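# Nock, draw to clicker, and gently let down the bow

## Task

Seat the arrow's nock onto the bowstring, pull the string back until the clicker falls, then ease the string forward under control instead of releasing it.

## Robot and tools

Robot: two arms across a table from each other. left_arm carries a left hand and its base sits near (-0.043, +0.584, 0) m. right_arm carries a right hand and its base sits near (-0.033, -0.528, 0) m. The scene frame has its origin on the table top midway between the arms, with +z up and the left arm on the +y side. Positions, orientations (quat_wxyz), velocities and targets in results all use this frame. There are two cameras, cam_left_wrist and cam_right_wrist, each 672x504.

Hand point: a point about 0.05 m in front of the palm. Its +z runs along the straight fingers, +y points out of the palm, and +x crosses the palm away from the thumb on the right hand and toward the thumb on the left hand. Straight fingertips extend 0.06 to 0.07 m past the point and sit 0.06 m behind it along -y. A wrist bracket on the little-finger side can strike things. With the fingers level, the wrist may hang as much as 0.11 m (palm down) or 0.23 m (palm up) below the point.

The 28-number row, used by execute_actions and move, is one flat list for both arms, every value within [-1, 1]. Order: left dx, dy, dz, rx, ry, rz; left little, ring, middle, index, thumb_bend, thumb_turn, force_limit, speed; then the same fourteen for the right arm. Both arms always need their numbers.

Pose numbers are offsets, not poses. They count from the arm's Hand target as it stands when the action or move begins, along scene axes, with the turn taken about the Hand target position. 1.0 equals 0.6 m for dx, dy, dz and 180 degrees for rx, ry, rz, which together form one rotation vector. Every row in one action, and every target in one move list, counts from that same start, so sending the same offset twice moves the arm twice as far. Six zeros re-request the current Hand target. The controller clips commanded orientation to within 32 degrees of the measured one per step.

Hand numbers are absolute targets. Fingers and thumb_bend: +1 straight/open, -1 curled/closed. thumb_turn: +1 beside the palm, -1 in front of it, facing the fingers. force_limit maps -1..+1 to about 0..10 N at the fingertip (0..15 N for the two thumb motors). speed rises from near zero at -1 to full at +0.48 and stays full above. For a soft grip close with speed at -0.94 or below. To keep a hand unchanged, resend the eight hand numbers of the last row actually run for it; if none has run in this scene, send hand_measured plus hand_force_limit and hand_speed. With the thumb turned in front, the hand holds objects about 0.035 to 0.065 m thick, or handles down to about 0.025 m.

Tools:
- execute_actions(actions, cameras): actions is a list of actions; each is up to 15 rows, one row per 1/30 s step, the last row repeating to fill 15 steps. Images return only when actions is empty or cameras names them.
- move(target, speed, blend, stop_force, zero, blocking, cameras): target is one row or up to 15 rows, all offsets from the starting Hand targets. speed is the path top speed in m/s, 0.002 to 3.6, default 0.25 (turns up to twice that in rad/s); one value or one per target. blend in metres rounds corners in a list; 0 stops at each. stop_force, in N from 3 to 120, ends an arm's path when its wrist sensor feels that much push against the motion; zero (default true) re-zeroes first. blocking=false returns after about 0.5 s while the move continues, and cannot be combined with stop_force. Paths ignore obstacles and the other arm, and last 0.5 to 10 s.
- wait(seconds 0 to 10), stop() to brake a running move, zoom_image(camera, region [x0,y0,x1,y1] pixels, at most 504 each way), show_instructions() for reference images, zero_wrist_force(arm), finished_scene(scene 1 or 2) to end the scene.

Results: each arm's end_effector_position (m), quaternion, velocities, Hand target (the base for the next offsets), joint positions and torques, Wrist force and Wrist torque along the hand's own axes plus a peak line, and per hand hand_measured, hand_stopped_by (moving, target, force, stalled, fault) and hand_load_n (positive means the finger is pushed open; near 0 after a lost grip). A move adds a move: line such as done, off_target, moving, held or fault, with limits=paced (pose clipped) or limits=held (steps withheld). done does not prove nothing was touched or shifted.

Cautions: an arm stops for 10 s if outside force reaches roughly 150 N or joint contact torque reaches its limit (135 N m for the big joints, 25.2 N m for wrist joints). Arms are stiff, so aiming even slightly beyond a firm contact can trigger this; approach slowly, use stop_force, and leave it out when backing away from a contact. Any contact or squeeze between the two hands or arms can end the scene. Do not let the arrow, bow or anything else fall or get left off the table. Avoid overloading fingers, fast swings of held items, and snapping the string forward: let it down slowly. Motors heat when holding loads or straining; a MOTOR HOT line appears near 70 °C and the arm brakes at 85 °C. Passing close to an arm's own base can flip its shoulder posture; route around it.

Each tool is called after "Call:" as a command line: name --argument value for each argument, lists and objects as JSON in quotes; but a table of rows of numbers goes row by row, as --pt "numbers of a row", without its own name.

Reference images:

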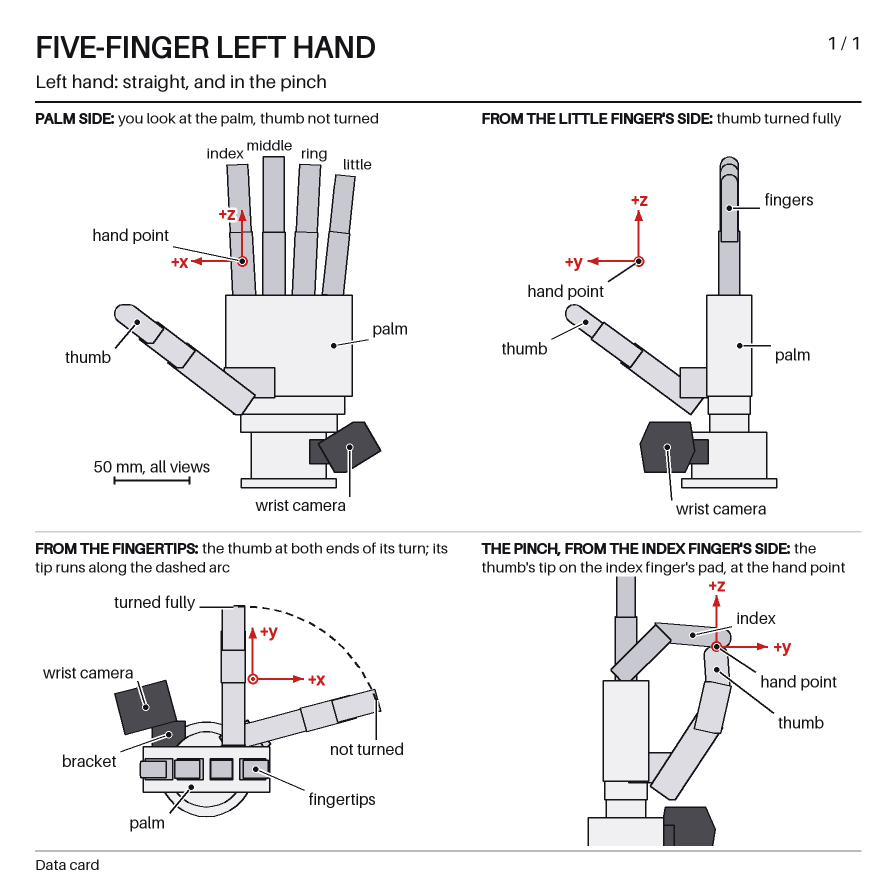

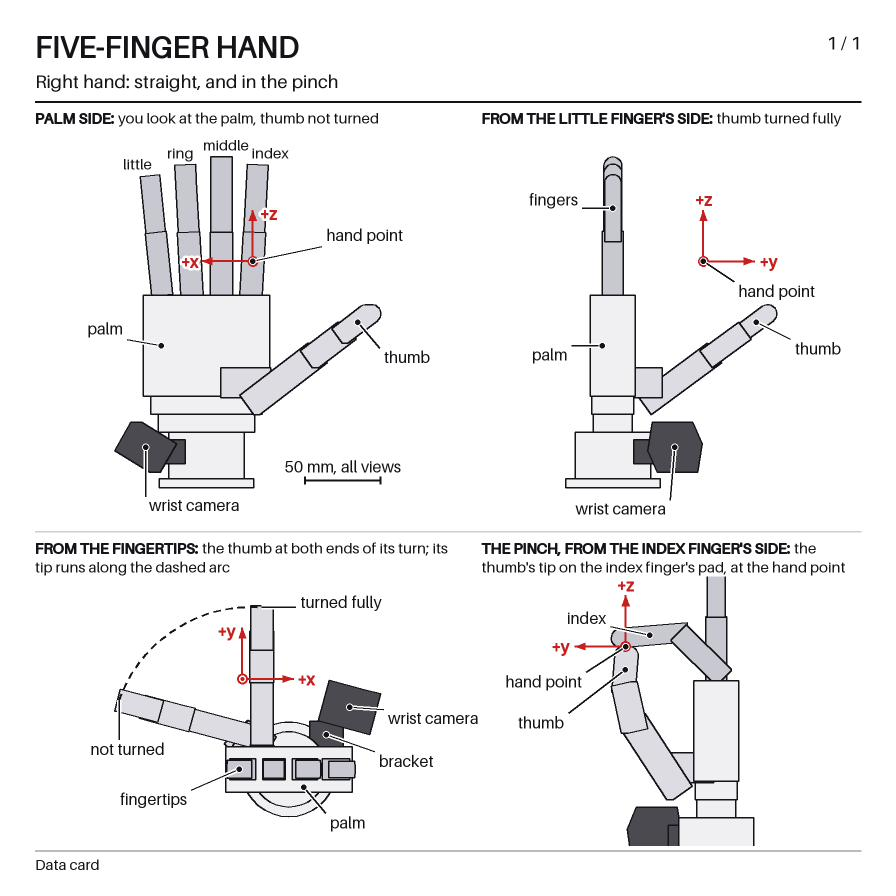

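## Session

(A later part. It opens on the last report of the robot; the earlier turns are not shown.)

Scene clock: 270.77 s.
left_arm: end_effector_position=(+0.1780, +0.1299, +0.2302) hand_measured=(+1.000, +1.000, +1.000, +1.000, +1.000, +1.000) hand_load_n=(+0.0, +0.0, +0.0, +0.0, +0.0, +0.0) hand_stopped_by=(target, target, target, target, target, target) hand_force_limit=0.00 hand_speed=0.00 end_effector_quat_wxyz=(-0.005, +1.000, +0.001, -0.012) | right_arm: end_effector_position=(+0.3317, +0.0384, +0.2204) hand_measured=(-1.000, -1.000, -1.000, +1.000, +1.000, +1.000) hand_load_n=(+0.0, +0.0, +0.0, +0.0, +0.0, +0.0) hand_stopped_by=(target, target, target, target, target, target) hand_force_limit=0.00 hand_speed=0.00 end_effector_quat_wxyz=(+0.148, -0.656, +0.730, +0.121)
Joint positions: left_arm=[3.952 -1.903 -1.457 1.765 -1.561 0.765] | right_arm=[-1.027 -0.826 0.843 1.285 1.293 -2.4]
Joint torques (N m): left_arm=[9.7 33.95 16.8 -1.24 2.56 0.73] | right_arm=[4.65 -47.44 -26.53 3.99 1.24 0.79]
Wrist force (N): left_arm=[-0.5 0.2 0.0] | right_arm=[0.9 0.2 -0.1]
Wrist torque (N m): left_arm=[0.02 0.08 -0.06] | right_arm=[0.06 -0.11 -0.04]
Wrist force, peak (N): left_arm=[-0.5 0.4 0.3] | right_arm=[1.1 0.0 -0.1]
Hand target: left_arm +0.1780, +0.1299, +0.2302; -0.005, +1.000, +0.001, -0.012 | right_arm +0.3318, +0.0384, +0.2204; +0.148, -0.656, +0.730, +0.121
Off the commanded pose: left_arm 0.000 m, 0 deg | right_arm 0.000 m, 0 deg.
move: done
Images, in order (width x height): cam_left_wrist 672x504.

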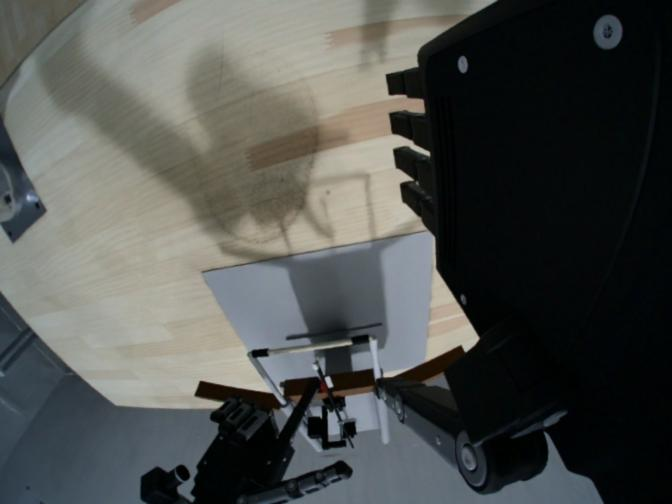

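Call:
move --target '[0,0,0,0,0,0,1,1,1,1,1,1,0,0, 0,0,0.0667,0,0,0,-1,-1,-1,1,1,1,0,0]' --speed 0.012 --cameras '["cam_left_wrist"]'

Call:
zoom_image --camera "cam_left_wrist" --region '[305, 350, 345, 390]'

Call:
zoom_image --camera "cam_left_wrist" --region '[280, 330, 370, 420]'

Scene clock: 283.63 s.
left_arm: end_effector_position=(+0.1780, +0.1299, +0.2302) hand_measured=(+1.000, +1.000, +1.000, +1.000, +1.000, +1.000) hand_load_n=(+0.0, +0.0, +0.0, +0.0, +0.0, +0.0) hand_stopped_by=(target, target, target, target, target, target) hand_force_limit=0.00 hand_speed=0.00 end_effector_quat_wxyz=(-0.005, +1.000, +0.001, -0.012) | right_arm: end_effector_position=(+0.3317, +0.0384, +0.2606) hand_measured=(-1.000, -1.000, -1.000, +1.000, +1.000, +1.000) hand_load_n=(+0.0, +0.0, +0.0, +0.0, +0.0, +0.0) hand_stopped_by=(target, target, target, target, target, target) hand_force_limit=0.00 hand_speed=0.00 end_effector_quat_wxyz=(+0.148, -0.656, +0.730, +0.121)
Joint positions: left_arm=[3.952 -1.903 -1.457 1.765 -1.561 0.765] | right_arm=[-1.028 -0.821 0.733 1.391 1.293 -2.4]
Joint torques (N m): left_arm=[9.09 33.97 17.02 -1.29 2.48 0.89] | right_arm=[-2.7 -41.52 -11.02 0.56 -0.69 1.16]
Wrist force (N): left_arm=[-0.4 -0.1 0.2] | right_arm=[0.5 -0.1 0.0]
Wrist torque (N m): left_arm=[-0.02 0.07 -0.05] | right_arm=[0.03 -0.06 -0.08]
Wrist force, peak (N): left_arm=[-0.7 0.3 0.2] | right_arm=[1.0 0.3 -0.1]
Hand target: left_arm +0.1780, +0.1299, +0.2302; -0.005, +1.000, +0.001, -0.012 | right_arm +0.3318, +0.0384, +0.2605; +0.148, -0.656, +0.730, +0.121
Off the commanded pose: left_arm 0.000 m, 0 deg | right_arm 0.000 m, 0 deg.
move: done
Images, in order (width x height): cam_left_wrist 672x504.

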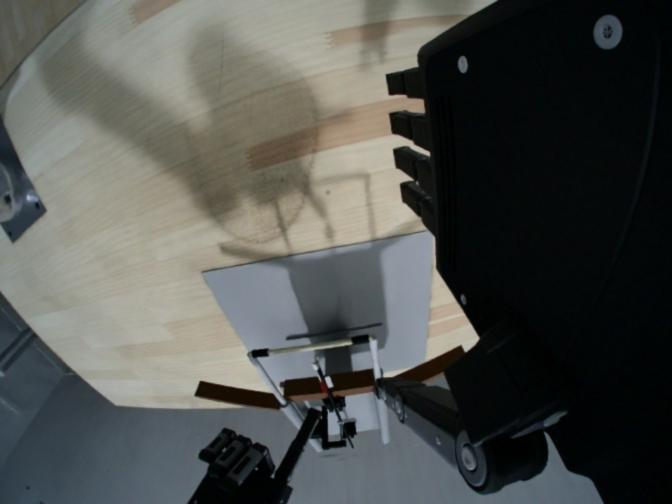

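Scaled by 12.600 from the camera's 672x504 image, which has a finer 960x720 frame.

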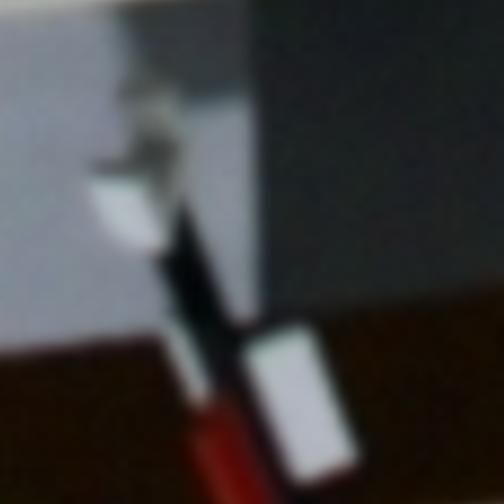

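Scaled by 5.600 from the camera's 672x504 image, which has a finer 960x720 frame.

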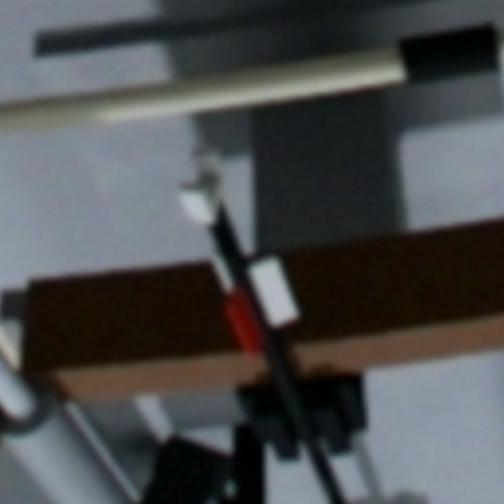

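Call:
move --pt "-0.1167 -0.05 0.0167 0 -0.272 0 1 1 1 1 1 1 0 0 0 0 0 0 0 0 -1 -1 -1 1 1 1 0 0" --pt "0.0417 -0.0947 -0.0602 0 -0.272 0 1 1 1 1 1 1 0 0 0 0 0 0 0 0 -1 -1 -1 1 1 1 0 0" --speed 0.25 --blend '[0.02,0]' --cameras '["cam_left_wrist"]'

Call:
zoom_image --camera "cam_left_wrist" --region '[300, 225, 380, 305]'

Call:
zoom_image --camera "cam_left_wrist" --region '[325, 235, 355, 265]'

Scene clock: 323.80 s.
left_arm: end_effector_position=(+0.2029, +0.0731, +0.1942) hand_measured=(+1.000, +1.000, +1.000, +1.000, +1.000, +1.000) hand_load_n=(+0.0, +0.0, +0.0, +0.0, +0.0, +0.0) hand_stopped_by=(target, target, target, target, target, target) hand_force_limit=0.00 hand_speed=0.00 end_effector_quat_wxyz=(-0.004, +0.915, +0.003, +0.404) | right_arm: end_effector_position=(+0.3318, +0.0384, +0.2605) hand_measured=(-1.000, -1.000, -1.000, +1.000, +1.000, +1.000) hand_load_n=(+0.0, +0.0, +0.5, +0.0, +0.0, +0.0) hand_stopped_by=(target, target, target, target, target, target) hand_force_limit=0.00 hand_speed=0.00 end_effector_quat_wxyz=(+0.148, -0.656, +0.730, +0.121)
Joint positions: left_arm=[3.572 -1.996 -1.6 2.405 -2.33 0.532] | right_arm=[-1.028 -0.821 0.733 1.39 1.293 -2.4]
Joint torques (N m): left_arm=[10.33 29.34 13.96 0.17 -3.58 1.6] | right_arm=[5.66 -52.73 -11.8 -0.53 1.09 -0.96]
Wrist force (N): left_arm=[-0.3 -0.1 -0.7] | right_arm=[0.4 0.0 0.1]
Wrist torque (N m): left_arm=[0.10 -0.03 -0.07] | right_arm=[0.04 -0.04 -0.08]
Wrist force, peak (N): left_arm=[-1.3 -0.2 -2.1] | right_arm=[0.7 -0.1 -0.1]
Hand target: left_arm +0.2030, +0.0731, +0.1941; -0.004, +0.915, +0.003, +0.404 | right_arm +0.3318, +0.0384, +0.2605; +0.148, -0.656, +0.730, +0.121
Off the commanded pose: left_arm 0.000 m, 0 deg | right_arm 0.000 m, 0 deg.
move: done
Images, in order (width x height): cam_left_wrist 672x504.

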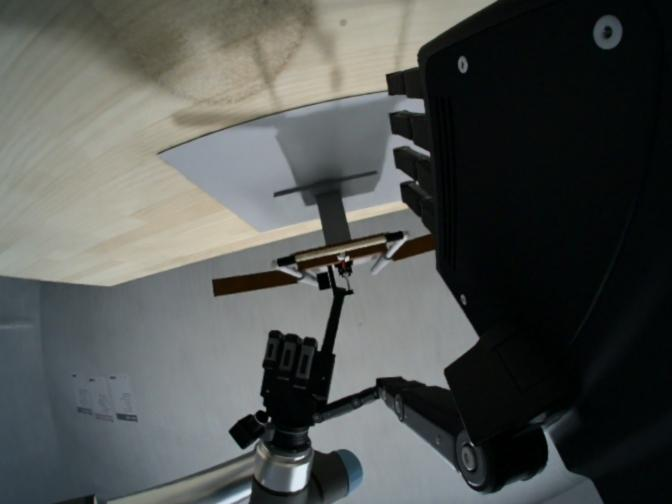

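Scaled by 6.300 from the camera's 672x504 image, which has a finer 960x720 frame.

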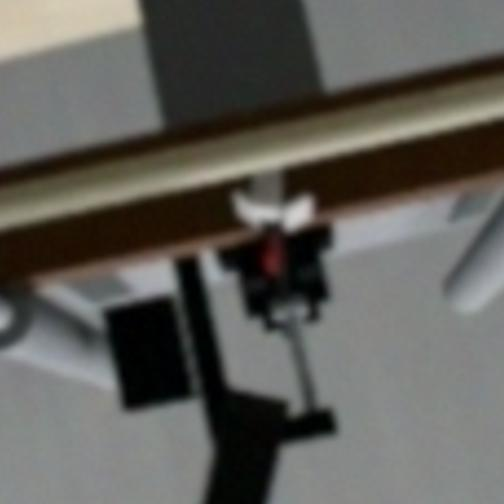

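Scaled by 16.800 from the camera's 672x504 image, which has a finer 960x720 frame.

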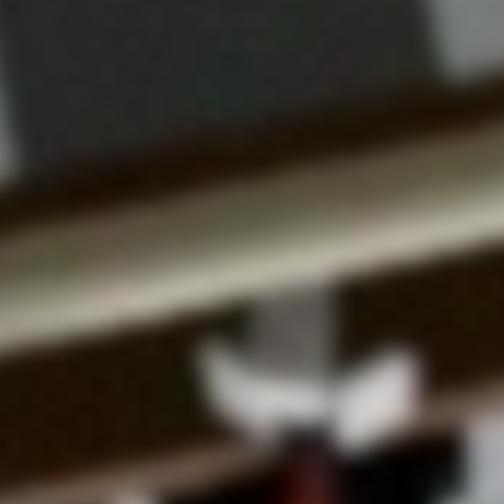

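Call:
zoom_image --camera "cam_left_wrist" --region '[320, 250, 365, 295]'

Scaled by 11.200 from the camera's 672x504 image, which has a finer 960x720 frame.

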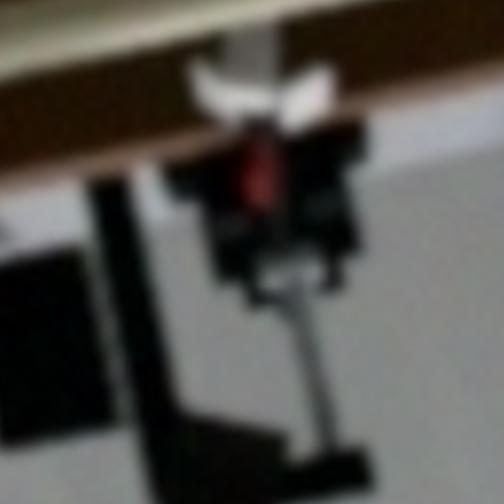

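Call:
move --pt "0 0 0 0 0 0 1 1 1 1 1 1 0 0 0 -0.00667 -0.02 0 0 0 -1 -1 -1 1 1 1 0 0" --pt "0 0 0 0 0 0 1 1 1 1 1 1 0 0 0 -0.00667 -0.053 0 0 0 -1 -1 -1 1 1 1 0 0" --pt "0 0 0 0 0 0 1 1 1 1 1 1 0 0 0 0.003 -0.053 0 0 0 -1 -1 -1 1 1 1 0 0" --speed '[0.02,0.02,0.006]' --stop_force 3 --cameras '["cam_left_wrist"]'

Call:
zoom_image --camera "cam_left_wrist" --region '[320, 235, 365, 280]'

Scene clock: 363.93 s.
left_arm: end_effector_position=(+0.2030, +0.0731, +0.1941) hand_measured=(+1.000, +1.000, +1.000, +1.000, +1.000, +1.000) hand_load_n=(+0.0, +0.0, +0.0, +0.0, +0.0, +0.0) hand_stopped_by=(target, target, target, target, target, target) hand_force_limit=0.00 hand_speed=0.00 end_effector_quat_wxyz=(-0.004, +0.915, +0.003, +0.404) | right_arm: end_effector_position=(+0.3318, +0.0402, +0.2286) hand_measured=(-1.000, -1.000, -1.000, +1.000, +1.000, +1.000) hand_load_n=(+0.0, +0.0, +0.0, +0.0, +0.0, +0.0) hand_stopped_by=(target, target, target, target, target, target) hand_force_limit=0.00 hand_speed=0.00 end_effector_quat_wxyz=(+0.148, -0.656, +0.730, +0.121)
Joint positions: left_arm=[3.572 -1.996 -1.6 2.405 -2.33 0.532] | right_arm=[-1.025 -0.822 0.815 1.308 1.293 -2.397]
Joint torques (N m): left_arm=[12.08 30.44 11.13 -0.03 -3.28 1.91] | right_arm=[-4.08 -56.94 -11.04 -0.01 -0.09 -1.6]
Wrist force (N): left_arm=[-0.1 0.0 -0.4] | right_arm=[0.9 0.1 -0.1]
Wrist torque (N m): left_arm=[0.08 -0.05 -0.10] | right_arm=[0.07 -0.10 -0.09]
Wrist force, peak (N): left_arm=[-0.5 -0.1 -0.8] | right_arm=[1.1 0.1 0.4]
Hand target: left_arm +0.2030, +0.0731, +0.1941; -0.004, +0.915, +0.003, +0.404 | right_arm +0.3318, +0.0402, +0.2287; +0.148, -0.656, +0.730, +0.121
Off the commanded pose: left_arm 0.000 m, 0 deg | right_arm 0.000 m, 0 deg.
move: done
Images, in order (width x height): cam_left_wrist 672x504.

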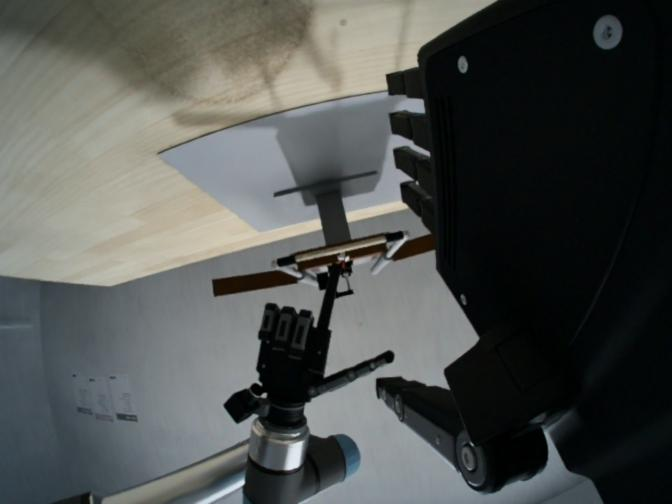

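Scaled by 11.200 from the camera's 672x504 image, which has a finer 960x720 frame.

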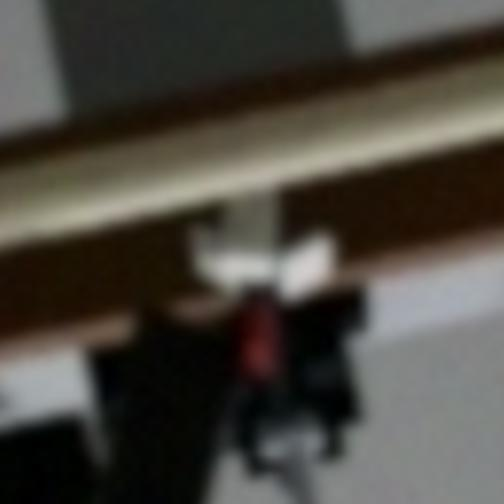

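Call:
move --target '[0,0,0,0,0,0,1,1,1,1,1,1,0,0, 0,0.00583,-0.0025,0,0,0,-1,-1,-1,1,1,1,0,0]' --speed 0.006 --stop_force 3 --cameras '["cam_left_wrist"]'

Call:
zoom_image --camera "cam_left_wrist" --region '[320, 235, 365, 280]'

Scene clock: 371.73 s.
left_arm: end_effector_position=(+0.2030, +0.0731, +0.1941) hand_measured=(+1.000, +1.000, +1.000, +1.000, +1.000, +1.000) hand_load_n=(+0.0, +0.0, +0.0, +0.0, +0.0, +0.0) hand_stopped_by=(target, target, target, target, target, target) hand_force_limit=0.00 hand_speed=0.00 end_effector_quat_wxyz=(-0.004, +0.915, +0.003, +0.404) | right_arm: end_effector_position=(+0.3317, +0.0437, +0.2271) hand_measured=(-1.000, -1.000, -1.000, +1.000, +1.000, +1.000) hand_load_n=(+0.0, +0.0, +0.5, +0.0, +0.0, +0.0) hand_stopped_by=(target, target, target, target, target, target) hand_force_limit=0.00 hand_speed=0.00 end_effector_quat_wxyz=(+0.148, -0.656, +0.730, +0.121)
Joint positions: left_arm=[3.572 -1.996 -1.6 2.405 -2.33 0.532] | right_arm=[-1.02 -0.814 0.804 1.31 1.295 -2.392]
Joint torques (N m): left_arm=[12.03 33.09 11.68 -0.05 -2.88 1.62] | right_arm=[-4.08 -55.67 -10.84 3.97 0.73 -1.16]
Wrist force (N): left_arm=[-0.2 0.3 -0.3] | right_arm=[1.0 0.1 -0.2]
Wrist torque (N m): left_arm=[0.12 -0.02 -0.11] | right_arm=[0.08 -0.09 -0.08]
Wrist force, peak (N): left_arm=[-0.5 0.3 -0.7] | right_arm=[1.1 0.3 -0.1]
Hand target: left_arm +0.2030, +0.0731, +0.1941; -0.004, +0.915, +0.003, +0.404 | right_arm +0.3318, +0.0437, +0.2272; +0.148, -0.656, +0.730, +0.121
Off the commanded pose: left_arm 0.000 m, 0 deg | right_arm 0.000 m, 0 deg.
move: done
Images, in order (width x height): cam_left_wrist 672x504.

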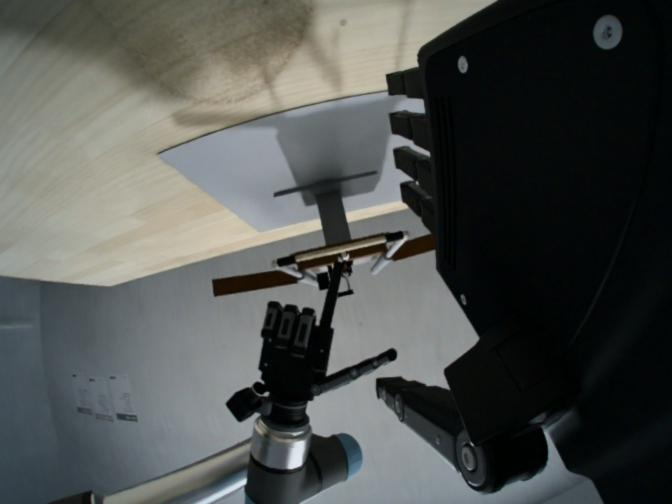

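Scaled by 11.200 from the camera's 672x504 image, which has a finer 960x720 frame.

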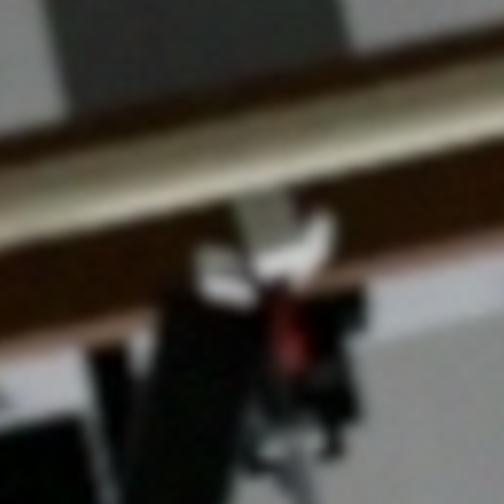

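Call:
move --pt "0 0 0 0 0 0 1 1 1 1 1 1 0 0 0 -0.0167 0 0 0 0 -1 -1 -1 1 1 1 0 0" --pt "0 0 0 0 0 0 1 1 1 1 1 1 0 0 0.025 -0.02 0.07 0 0 0 -1 -1 -1 1 1 1 0 0" --speed '[0.02,0.05]' --cameras '["cam_left_wrist"]'

Call:
zoom_image --camera "cam_left_wrist" --region '[325, 235, 355, 265]'

Call:
zoom_image --camera "cam_left_wrist" --region '[310, 230, 370, 290]'

Scene clock: 428.70 s.
left_arm: end_effector_position=(+0.2030, +0.0731, +0.1941) hand_measured=(+1.000, +1.000, +1.000, +1.000, +1.000, +1.000) hand_load_n=(+0.0, +0.0, +0.0, -0.5, -0.5, -0.5) hand_stopped_by=(target, target, target, target, target, target) hand_force_limit=0.00 hand_speed=0.00 end_effector_quat_wxyz=(-0.004, +0.915, +0.003, +0.404) | right_arm: end_effector_position=(+0.3468, +0.0317, +0.2691) hand_measured=(-1.000, -1.000, -1.000, +1.000, +1.000, +1.000) hand_load_n=(+0.0, +0.0, +0.0, +0.0, +0.0, +0.0) hand_stopped_by=(target, target, target, target, target, target) hand_force_limit=0.00 hand_speed=0.00 end_effector_quat_wxyz=(+0.148, -0.656, +0.730, +0.121)
Joint positions: left_arm=[3.572 -1.996 -1.6 2.405 -2.33 0.532] | right_arm=[-1.051 -0.797 0.67 1.436 1.286 -2.424]
Joint torques (N m): left_arm=[11.79 35.54 11.74 -0.06 -2.24 1.82] | right_arm=[6.42 -57.22 -17.07 -0.12 0.61 0.59]
Wrist force (N): left_arm=[-0.5 0.0 -0.4] | right_arm=[0.4 0.0 0.1]
Wrist torque (N m): left_arm=[0.09 0.01 -0.13] | right_arm=[-0.04 -0.07 0.05]
Wrist force, peak (N): left_arm=[-0.5 -0.2 -0.7] | right_arm=[1.1 0.3 0.4]
Hand target: left_arm +0.2030, +0.0731, +0.1941; -0.004, +0.915, +0.003, +0.404 | right_arm +0.3468, +0.0317, +0.2692; +0.148, -0.656, +0.730, +0.121
Off the commanded pose: left_arm 0.000 m, 0 deg | right_arm 0.000 m, 0 deg.
move: done
Images, in order (width x height): cam_left_wrist 672x504.

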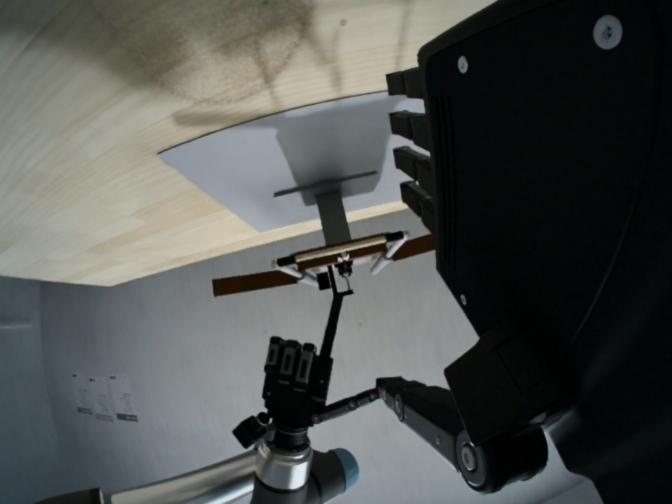

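Scaled by 16.800 from the camera's 672x504 image, which has a finer 960x720 frame.

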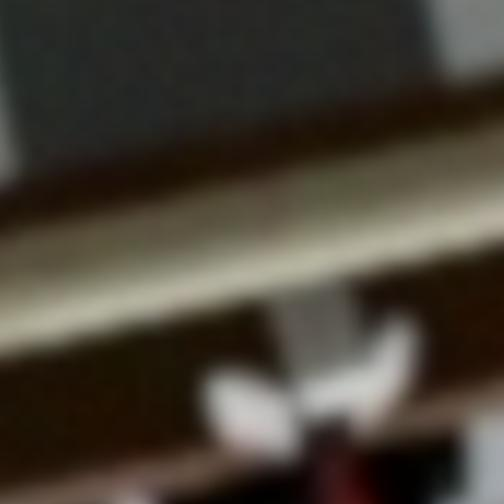

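Scaled by 8.400 from the camera's 672x504 image, which has a finer 960x720 frame.

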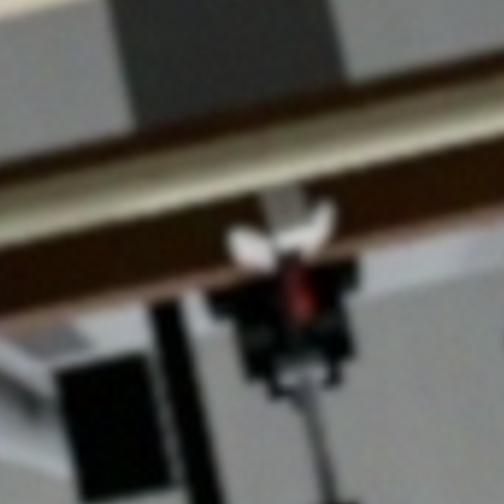

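Call:
move --pt "0 0 0 0 0 0 1 1 1 1 1 1 0 0 0.0273 0.002 -0.0047 0 0 0 -1 -1 -1 1 1 1 0 0" --pt "0 0 0 0 0 0 1 1 1 1 1 1 0 0 0.0295 0.0218 -0.0542 0 0 0 -1 -1 -1 1 1 1 0 0" --speed '[0.05,0.02]' --stop_force 3 --cameras '["cam_left_wrist"]'

Call:
zoom_image --camera "cam_left_wrist" --region '[315, 235, 360, 280]'

Scene clock: 453.33 s.
left_arm: end_effector_position=(+0.2030, +0.0731, +0.1941) hand_measured=(+1.000, +1.000, +1.000, +1.000, +1.000, +1.000) hand_load_n=(+0.0, +0.0, +0.0, +0.0, +0.0, +0.0) hand_stopped_by=(target, target, target, target, target, target) hand_force_limit=0.00 hand_speed=0.00 end_effector_quat_wxyz=(-0.004, +0.915, +0.003, +0.404) | right_arm: end_effector_position=(+0.3645, +0.0448, +0.2366) hand_measured=(-1.000, -1.000, -1.000, +1.000, +1.000, +1.000) hand_load_n=(+0.0, +0.0, +0.0, +0.0, +0.0, +0.0) hand_stopped_by=(target, target, target, target, target, target) hand_force_limit=0.00 hand_speed=0.00 end_effector_quat_wxyz=(+0.148, -0.656, +0.730, +0.121)
Joint positions: left_arm=[3.572 -1.996 -1.6 2.405 -2.33 0.532] | right_arm=[-1.049 -0.725 0.624 1.409 1.287 -2.421]
Joint torques (N m): left_arm=[11.06 37.9 10.69 -0.03 -1.44 1.82] | right_arm=[-4.31 -59.17 -28.9 4.63 -0.77 -1.48]
Wrist force (N): left_arm=[-0.3 -0.1 -0.1] | right_arm=[0.7 0.1 0.2]
Wrist torque (N m): left_arm=[0.05 -0.01 -0.10] | right_arm=[0.01 -0.15 -0.09]
Wrist force, peak (N): left_arm=[-0.7 -0.1 -0.5] | right_arm=[0.2 1.1 0.2]
Hand target: left_arm +0.2030, +0.0731, +0.1941; -0.004, +0.915, +0.003, +0.404 | right_arm +0.3645, +0.0448, +0.2366; +0.148, -0.656, +0.730, +0.121
Off the commanded pose: left_arm 0.000 m, 0 deg | right_arm 0.000 m, 0 deg.
move: done
Images, in order (width x height): cam_left_wrist 672x504.

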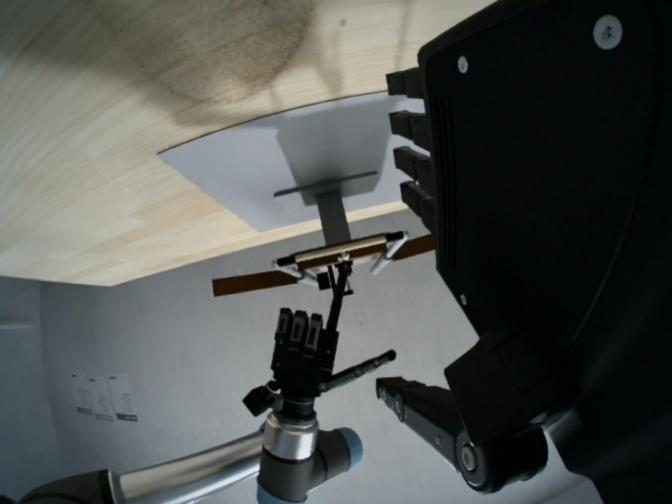

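Scaled by 11.200 from the camera's 672x504 image, which has a finer 960x720 frame.

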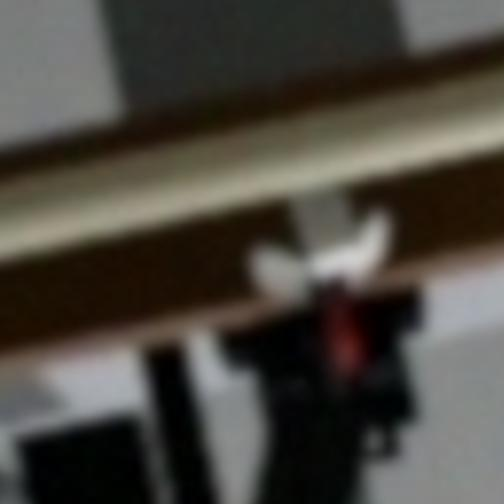

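Call:
move --target '[0,0,0,0,0,0,1,1,1,1,1,1,0,0, 0.0005,0.005,-0.0122,0,0,0,-1,-1,-1,1,1,1,0,0]' --speed 0.012 --stop_force 3 --cameras '["cam_left_wrist"]'

Call:
zoom_image --camera "cam_left_wrist" --region '[315, 235, 360, 280]'

Scene clock: 462.77 s.
left_arm: end_effector_position=(+0.2030, +0.0731, +0.1941) hand_measured=(+1.000, +1.000, +1.000, +1.000, +1.000, +1.000) hand_load_n=(+0.0, +0.0, +0.0, +0.0, +0.0, +0.0) hand_stopped_by=(target, target, target, target, target, target) hand_force_limit=0.00 hand_speed=0.00 end_effector_quat_wxyz=(-0.004, +0.915, +0.003, +0.404) | right_arm: end_effector_position=(+0.3648, +0.0478, +0.2293) hand_measured=(-1.000, -1.000, -1.000, +1.000, +1.000, +1.000) hand_load_n=(+0.0, +0.0, +0.0, +0.0, +0.0, +0.0) hand_stopped_by=(target, target, target, target, target, target) hand_force_limit=0.00 hand_speed=0.00 end_effector_quat_wxyz=(+0.148, -0.656, +0.730, +0.121)
Joint positions: left_arm=[3.572 -1.996 -1.6 2.405 -2.33 0.532] | right_arm=[-1.045 -0.719 0.631 1.395 1.288 -2.417]
Joint torques (N m): left_arm=[11.33 36.87 11.78 -0.25 -0.92 1.74] | right_arm=[-3.97 -58.26 -28.37 4.46 0.98 -1.35]
Wrist force (N): left_arm=[-0.2 -0.2 -0.3] | right_arm=[0.2 0.1 -1.8]
Wrist torque (N m): left_arm=[0.05 -0.02 -0.10] | right_arm=[0.14 -0.13 -0.13]
Wrist force, peak (N): left_arm=[-0.5 0.2 -0.7] | right_arm=[0.4 0.0 -2.1]
Hand target: left_arm +0.2030, +0.0731, +0.1941; -0.004, +0.915, +0.003, +0.404 | right_arm +0.3648, +0.0478, +0.2293; +0.148, -0.656, +0.730, +0.121
Off the commanded pose: left_arm 0.000 m, 0 deg | right_arm 0.000 m, 0 deg.
move: done
Images, in order (width x height): cam_left_wrist 672x504.

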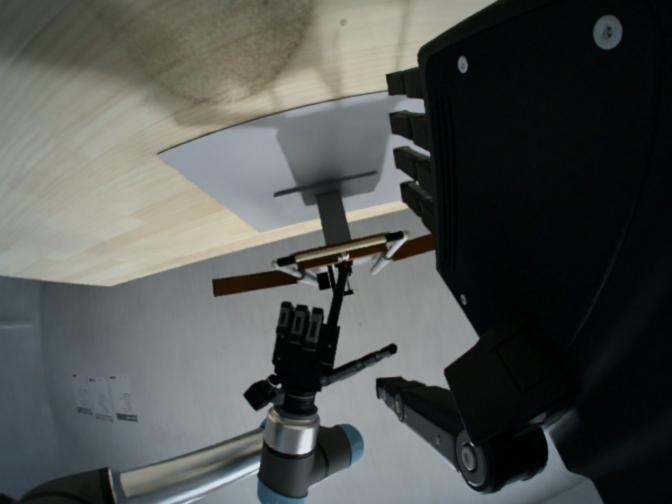

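Scaled by 11.200 from the camera's 672x504 image, which has a finer 960x720 frame.

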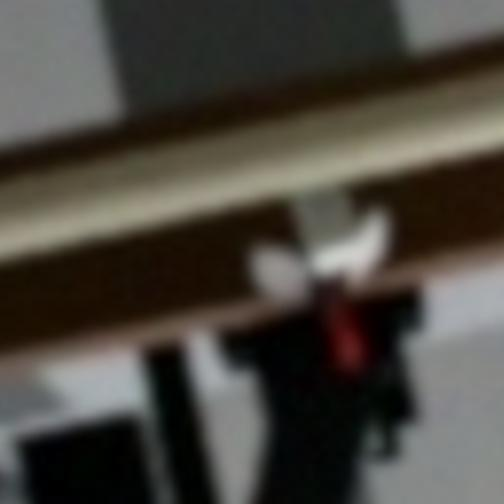

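Call:
move --pt "0 0 0 0 0 0 1 1 1 1 1 1 0 0 0 0 0.0042 0 0 0 -1 -1 -1 1 1 1 0 0" --pt "0 0 0 0 0 0 1 1 1 1 1 1 0 0 -0.025 0.002 0.0042 0 0 0 -1 -1 -1 1 1 1 0 0" --speed 0.01 --stop_force 3 --cameras '["cam_left_wrist"]'

Call:
zoom_image --camera "cam_left_wrist" --region '[315, 235, 360, 280]'

Scene clock: 478.93 s.
left_arm: end_effector_position=(+0.2030, +0.0731, +0.1941) hand_measured=(+1.000, +1.000, +1.000, +1.000, +1.000, +1.000) hand_load_n=(+0.0, +0.0, +0.0, -0.5, +0.0, +0.0) hand_stopped_by=(target, target, target, target, target, target) hand_force_limit=0.00 hand_speed=0.00 end_effector_quat_wxyz=(-0.004, +0.915, +0.003, +0.404) | right_arm: end_effector_position=(+0.3498, +0.0490, +0.2318) hand_measured=(-1.000, -1.000, -1.000, +1.000, +1.000, +1.000) hand_load_n=(+0.0, +0.5, +0.5, +0.0, +0.0, +0.0) hand_stopped_by=(target, target, target, target, target, target) hand_force_limit=0.00 hand_speed=0.00 end_effector_quat_wxyz=(+0.148, -0.656, +0.730, +0.121)
Joint positions: left_arm=[3.572 -1.996 -1.6 2.405 -2.33 0.532] | right_arm=[-1.03 -0.756 0.69 1.368 1.292 -2.402]
Joint torques (N m): left_arm=[12.29 37.45 11.81 -0.34 -0.19 1.72] | right_arm=[-4.54 -42.39 -28.58 4.63 -0.85 -1.53]
Wrist force (N): left_arm=[-0.4 0.1 -0.5] | right_arm=[0.4 -0.3 0.0]
Wrist torque (N m): left_arm=[0.12 0.00 -0.12] | right_arm=[-0.01 -0.04 -0.16]
Wrist force, peak (N): left_arm=[-0.4 -0.4 -0.7] | right_arm=[0.5 0.0 -1.7]
Hand target: left_arm +0.2030, +0.0731, +0.1941; -0.004, +0.915, +0.003, +0.404 | right_arm +0.3498, +0.0490, +0.2318; +0.148, -0.656, +0.730, +0.121
Off the commanded pose: left_arm 0.000 m, 0 deg | right_arm 0.000 m, 0 deg.
move: done
Images, in order (width x height): cam_left_wrist 672x504.

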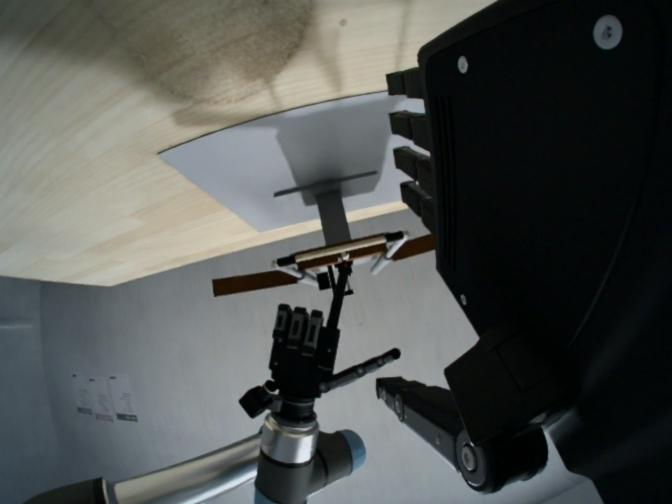

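Scaled by 11.200 from the camera's 672x504 image, which has a finer 960x720 frame.

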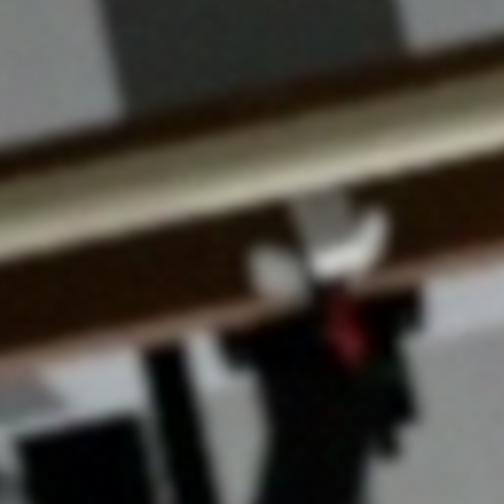

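Call:
move --target '[0,0,0,0,0,0,1,1,1,1,1,1,0,0, -0.01667,0.0013,0,0,0,0,-1,-1,-1,1,1,1,0,0]' --speed 0.01 --stop_force 3 --cameras '["cam_left_wrist"]'

Call:
zoom_image --camera "cam_left_wrist" --region '[315, 235, 360, 280]'

Scene clock: 485.13 s.
left_arm: end_effector_position=(+0.2030, +0.0731, +0.1941) hand_measured=(+1.000, +1.000, +1.000, +1.000, +1.000, +1.000) hand_load_n=(+0.0, +0.0, -0.5, +0.0, +0.0, +0.0) hand_stopped_by=(target, target, target, target, target, target) hand_force_limit=0.00 hand_speed=0.00 end_effector_quat_wxyz=(-0.004, +0.915, +0.003, +0.404) | right_arm: end_effector_position=(+0.3398, +0.0498, +0.2318) hand_measured=(-1.000, -1.000, -1.000, +1.000, +1.000, +1.000) hand_load_n=(+0.0, +0.5, +0.0, +0.0, -0.5, +0.0) hand_stopped_by=(target, target, target, target, target, target) hand_force_limit=0.00 hand_speed=0.00 end_effector_quat_wxyz=(+0.148, -0.656, +0.730, +0.121)
Joint positions: left_arm=[3.572 -1.996 -1.6 2.405 -2.33 0.532] | right_arm=[-1.019 -0.779 0.731 1.348 1.295 -2.391]
Joint torques (N m): left_arm=[11.53 38.54 11.77 -0.48 0.23 1.73] | right_arm=[-4.7 -42.05 -28.66 4.65 -0.83 -1.47]
Wrist force (N): left_arm=[-0.1 -0.1 -0.3] | right_arm=[0.3 -0.1 -0.2]
Wrist torque (N m): left_arm=[0.06 -0.03 -0.09] | right_arm=[0.03 0.01 -0.15]
Wrist force, peak (N): left_arm=[-0.2 0.0 -0.8] | right_arm=[0.3 -0.7 0.1]
Hand target: left_arm +0.2030, +0.0731, +0.1941; -0.004, +0.915, +0.003, +0.404 | right_arm +0.3398, +0.0498, +0.2318; +0.148, -0.656, +0.730, +0.121
Off the commanded pose: left_arm 0.000 m, 0 deg | right_arm 0.000 m, 0 deg.
move: done
Images, in order (width x height): cam_left_wrist 672x504.

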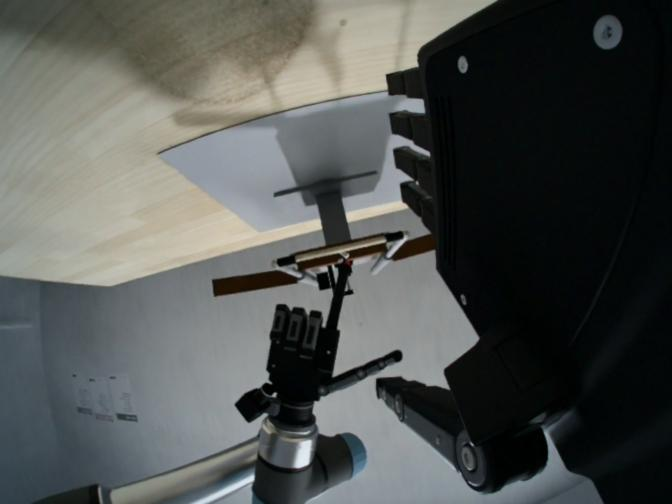

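Scaled by 11.200 from the camera's 672x504 image, which has a finer 960x720 frame.

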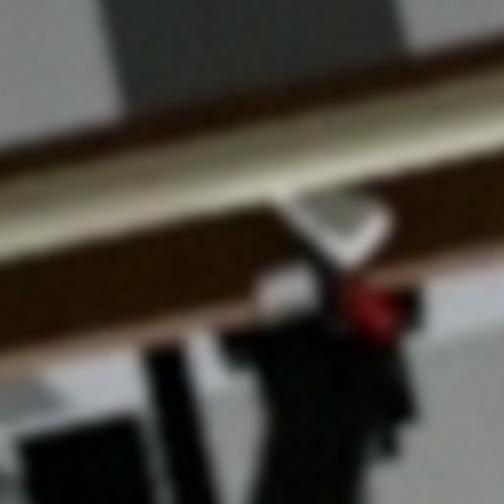

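Call:
move --pt "-0.0419 0.2118 0.1763 -0.2343 0.2578 -0.1068 1 1 1 1 1 1 0 0 0.01 -0.01 0.02 0 0 0 -1 -1 -1 1 1 1 0 0" --pt "0.1898 0.3065 0.1763 -0.2343 0.2578 -0.1068 1 1 1 1 1 1 0 0 0.04 -0.035 0.085 0 0 0 -1 -1 -1 1 1 1 0 0" --speed 0.25 --blend '[0.02,0]' --cameras '["cam_left_wrist"]'

Call:
zoom_image --camera "cam_left_wrist" --region '[180, 210, 360, 390]'

Scene clock: 513.83 s.
left_arm: end_effector_position=(+0.3168, +0.2569, +0.2998) hand_measured=(+1.000, +1.000, +1.000, +1.000, +1.000, +1.000) hand_load_n=(+0.0, +0.0, +0.0, +0.0, +0.0, +0.0) hand_stopped_by=(target, target, target, target, target, target) hand_force_limit=0.00 hand_speed=0.00 end_effector_quat_wxyz=(+0.378, +0.926, -0.004, -0.011) | right_arm: end_effector_position=(+0.3638, +0.0288, +0.2828) hand_measured=(-1.000, -1.000, -1.000, +1.000, +1.000, +1.000) hand_load_n=(+0.0, +0.0, +0.0, +0.0, +0.0, +0.0) hand_stopped_by=(target, target, target, target, target, target) hand_force_limit=0.00 hand_speed=0.00 end_effector_quat_wxyz=(+0.148, -0.656, +0.730, +0.121)
Joint positions: left_arm=[4.832 -1.725 -1.825 1.873 -0.801 1.698] | right_arm=[-1.071 -0.746 0.545 1.516 1.281 -2.443]
Joint torques (N m): left_arm=[8.64 19.2 23.07 -2.54 3.21 1.56] | right_arm=[7.48 -58.84 -17.02 0.22 1.36 1.47]
Wrist force (N): left_arm=[-0.5 0.6 0.5] | right_arm=[0.6 0.3 0.1]
Wrist torque (N m): left_arm=[0.08 0.09 0.12] | right_arm=[0.00 -0.08 0.09]
Wrist force, peak (N): left_arm=[-1.8 0.3 0.9] | right_arm=[0.7 -0.1 -0.7]
Hand target: left_arm +0.3169, +0.2570, +0.2999; +0.378, +0.926, -0.004, -0.011 | right_arm +0.3638, +0.0288, +0.2828; +0.148, -0.656, +0.730, +0.121
Off the commanded pose: left_arm 0.000 m, 0 deg | right_arm 0.000 m, 0 deg.
move: done
Images, in order (width x height): cam_left_wrist 672x504.

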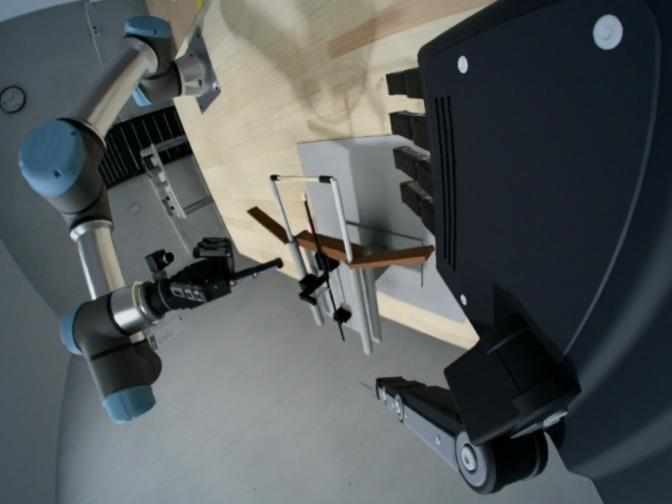

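Scaled by 2.800 from the camera's 672x504 image, which has a finer 960x720 frame.

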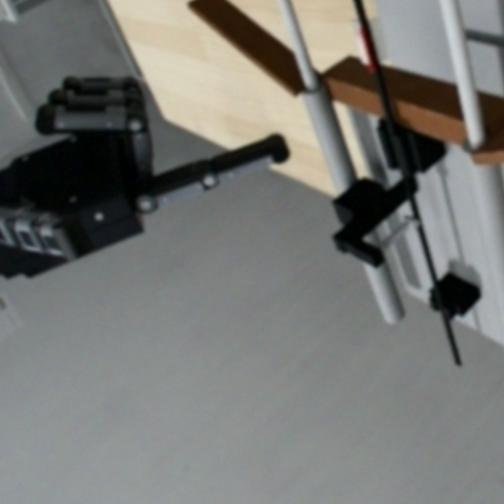

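Call:
zoom_image --camera "cam_left_wrist" --region '[290, 180, 360, 250]'

Call:
zoom_image --camera "cam_left_wrist" --region '[290, 245, 370, 345]'

Scaled by 7.200 from the camera's 672x504 image, which has a finer 960x720 frame.

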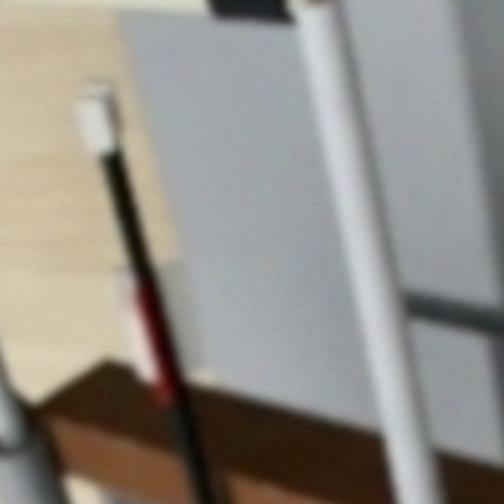

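Scaled by 5.040 from the camera's 672x504 image, which has a finer 960x720 frame.

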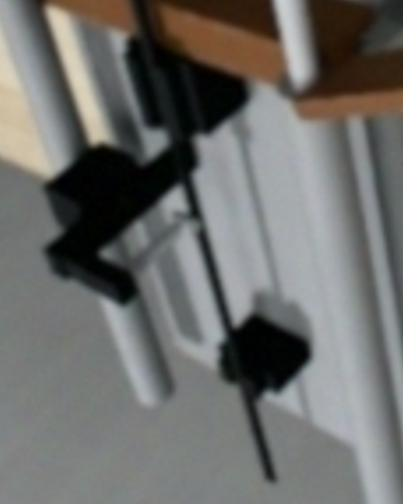

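Call:
move --pt "0 0 0 0 0 0 1 1 1 1 1 1 0 0 0.15 -0.015 0.03 0 0 0 -1 -1 -1 1 1 1 0 0" --pt "0 0 0 0 0 0 1 1 1 1 1 1 0 0 0.3367 -0.0217 -0.0283 0 0 0 -1 -1 -1 1 1 1 0 0" --speed 0.12 --blend '[0.03,0]' --cameras '["cam_left_wrist"]'

Call:
zoom_image --camera "cam_left_wrist" --region '[270, 280, 400, 410]'

Scene clock: 550.57 s.
left_arm: end_effector_position=(+0.3169, +0.2570, +0.2999) hand_measured=(+1.000, +1.000, +1.000, +1.000, +1.000, +1.000) hand_load_n=(+0.0, +0.0, +0.0, +0.0, +0.5, +0.0) hand_stopped_by=(target, target, target, target, target, target) hand_force_limit=0.00 hand_speed=0.00 end_effector_quat_wxyz=(+0.378, +0.926, -0.004, -0.011) | right_arm: end_effector_position=(+0.5646, +0.0150, +0.2652) hand_measured=(-1.000, -1.000, -1.000, +1.000, +1.000, +1.000) hand_load_n=(+0.0, +0.0, +0.0, +0.0, +0.0, +0.0) hand_stopped_by=(target, target, target, target, target, target) hand_force_limit=0.00 hand_speed=0.00 end_effector_quat_wxyz=(+0.321, -0.577, +0.742, +0.117)
Joint positions: left_arm=[4.833 -1.726 -1.825 1.873 -0.801 1.698] | right_arm=[-1.251 -0.451 0.035 1.394 1.18 -2.397]
Joint torques (N m): left_arm=[12.63 17.58 24 -4.45 3.74 1.81] | right_arm=[-4.05 -62.05 -12.93 1.32 -1.9 -1.68]
Wrist force (N): left_arm=[-0.4 0.2 0.5] | right_arm=[1.3 0.0 0.2]
Wrist torque (N m): left_arm=[0.03 0.08 0.12] | right_arm=[0.00 -0.20 0.10]
Wrist force, peak (N): left_arm=[-0.6 1.0 0.8] | right_arm=[1.7 -1.0 0.6]
Hand target: left_arm +0.3169, +0.2570, +0.2999; +0.378, +0.926, -0.004, -0.011 | right_arm +0.5658, +0.0157, +0.2659; +0.148, -0.656, +0.730, +0.121
Off the commanded pose: left_arm 0.000 m, 0 deg | right_arm 0.002 m, 22 deg.
elbow stopped short (right arm): the move would have taken joint 3 (elbow) straighter than the controller allows.
move: off_target (right_arm)
Images, in order (width x height): cam_left_wrist 672x504.

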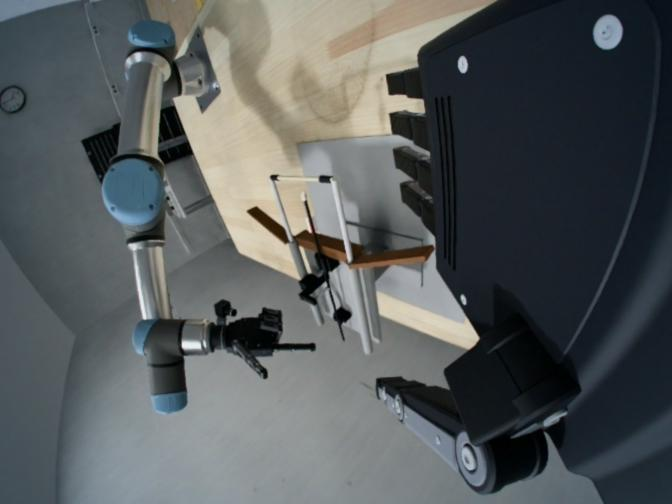

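Scaled by 3.877 from the camera's 672x504 image, which has a finer 960x720 frame.

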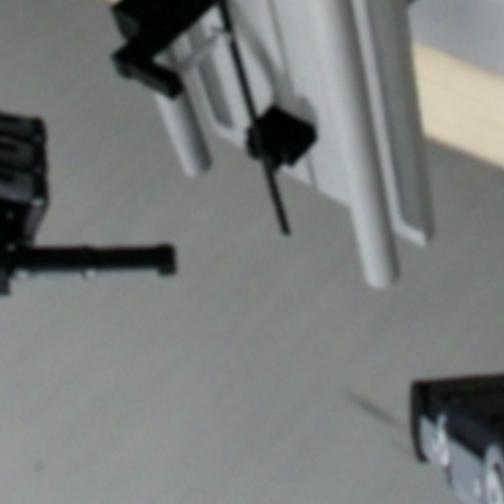

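Call:
move --pt "0 0 0 0 0 0 1 1 1 1 1 1 0 0 -0.193 -0.026 0.057 0 0 0 -1 -1 -1 1 1 1 0 0" --pt "0 0 0 0 0 0 1 1 1 1 1 1 0 0 -0.3445 0.0012 0.0187 0 0 0 -1 -1 -1 1 1 1 0 0" --speed 0.12 --blend '[0.03,0]' --cameras '["cam_left_wrist"]'

Call:
zoom_image --camera "cam_left_wrist" --region '[270, 180, 360, 270]'

Scene clock: 601.07 s.
left_arm: end_effector_position=(+0.3169, +0.2570, +0.2999) hand_measured=(+1.000, +1.000, +1.000, +1.000, +1.000, +1.000) hand_load_n=(+0.0, +0.0, +0.0, +0.0, +0.0, +0.0) hand_stopped_by=(target, target, target, target, target, target) hand_force_limit=0.00 hand_speed=0.00 end_effector_quat_wxyz=(+0.378, +0.926, -0.004, -0.011) | right_arm: end_effector_position=(+0.3591, +0.0164, +0.2771) hand_measured=(-1.000, -1.000, -1.000, +1.000, +1.000, +1.000) hand_load_n=(+0.0, +0.0, +0.0, +0.0, +0.0, +0.0) hand_stopped_by=(target, target, target, target, target, target) hand_force_limit=0.00 hand_speed=0.00 end_effector_quat_wxyz=(+0.148, -0.656, +0.730, +0.121)
Joint positions: left_arm=[4.833 -1.726 -1.825 1.873 -0.801 1.698] | right_arm=[-1.084 -0.8 0.657 1.461 1.278 -2.457]
Joint torques (N m): left_arm=[10.94 16.08 24.3 -4.43 3.85 1.86] | right_arm=[2.1 -54.32 -10.53 2.24 -1.53 -1.23]
Wrist force (N): left_arm=[-0.5 0.5 0.5] | right_arm=[0.2 0.6 -0.2]
Wrist torque (N m): left_arm=[0.08 0.09 0.10] | right_arm=[0.02 -0.01 0.10]
Wrist force, peak (N): left_arm=[-0.4 0.9 0.9] | right_arm=[1.4 -0.7 0.6]
Hand target: left_arm +0.3169, +0.2570, +0.2999; +0.378, +0.926, -0.004, -0.011 | right_arm +0.3591, +0.0165, +0.2771; +0.148, -0.656, +0.730, +0.121
Off the commanded pose: left_arm 0.000 m, 0 deg | right_arm 0.000 m, 0 deg.
elbow stopped short (right arm): the move would have taken joint 3 (elbow) straighter than the controller allows.
move: done
Images, in order (width x height): cam_left_wrist 672x504.

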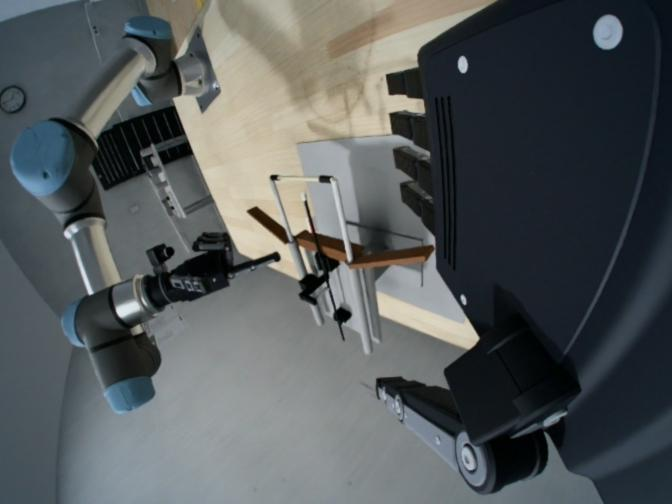

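Scaled by 5.600 from the camera's 672x504 image, which has a finer 960x720 frame.

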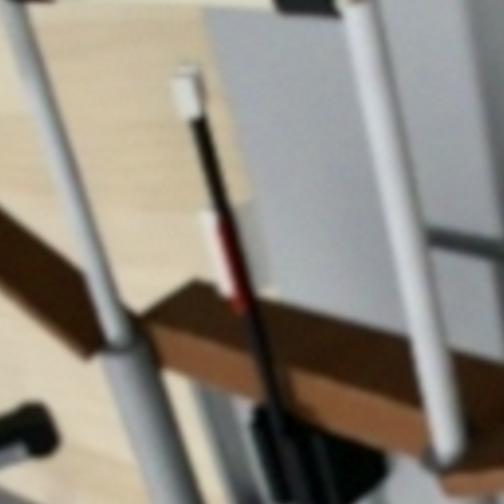

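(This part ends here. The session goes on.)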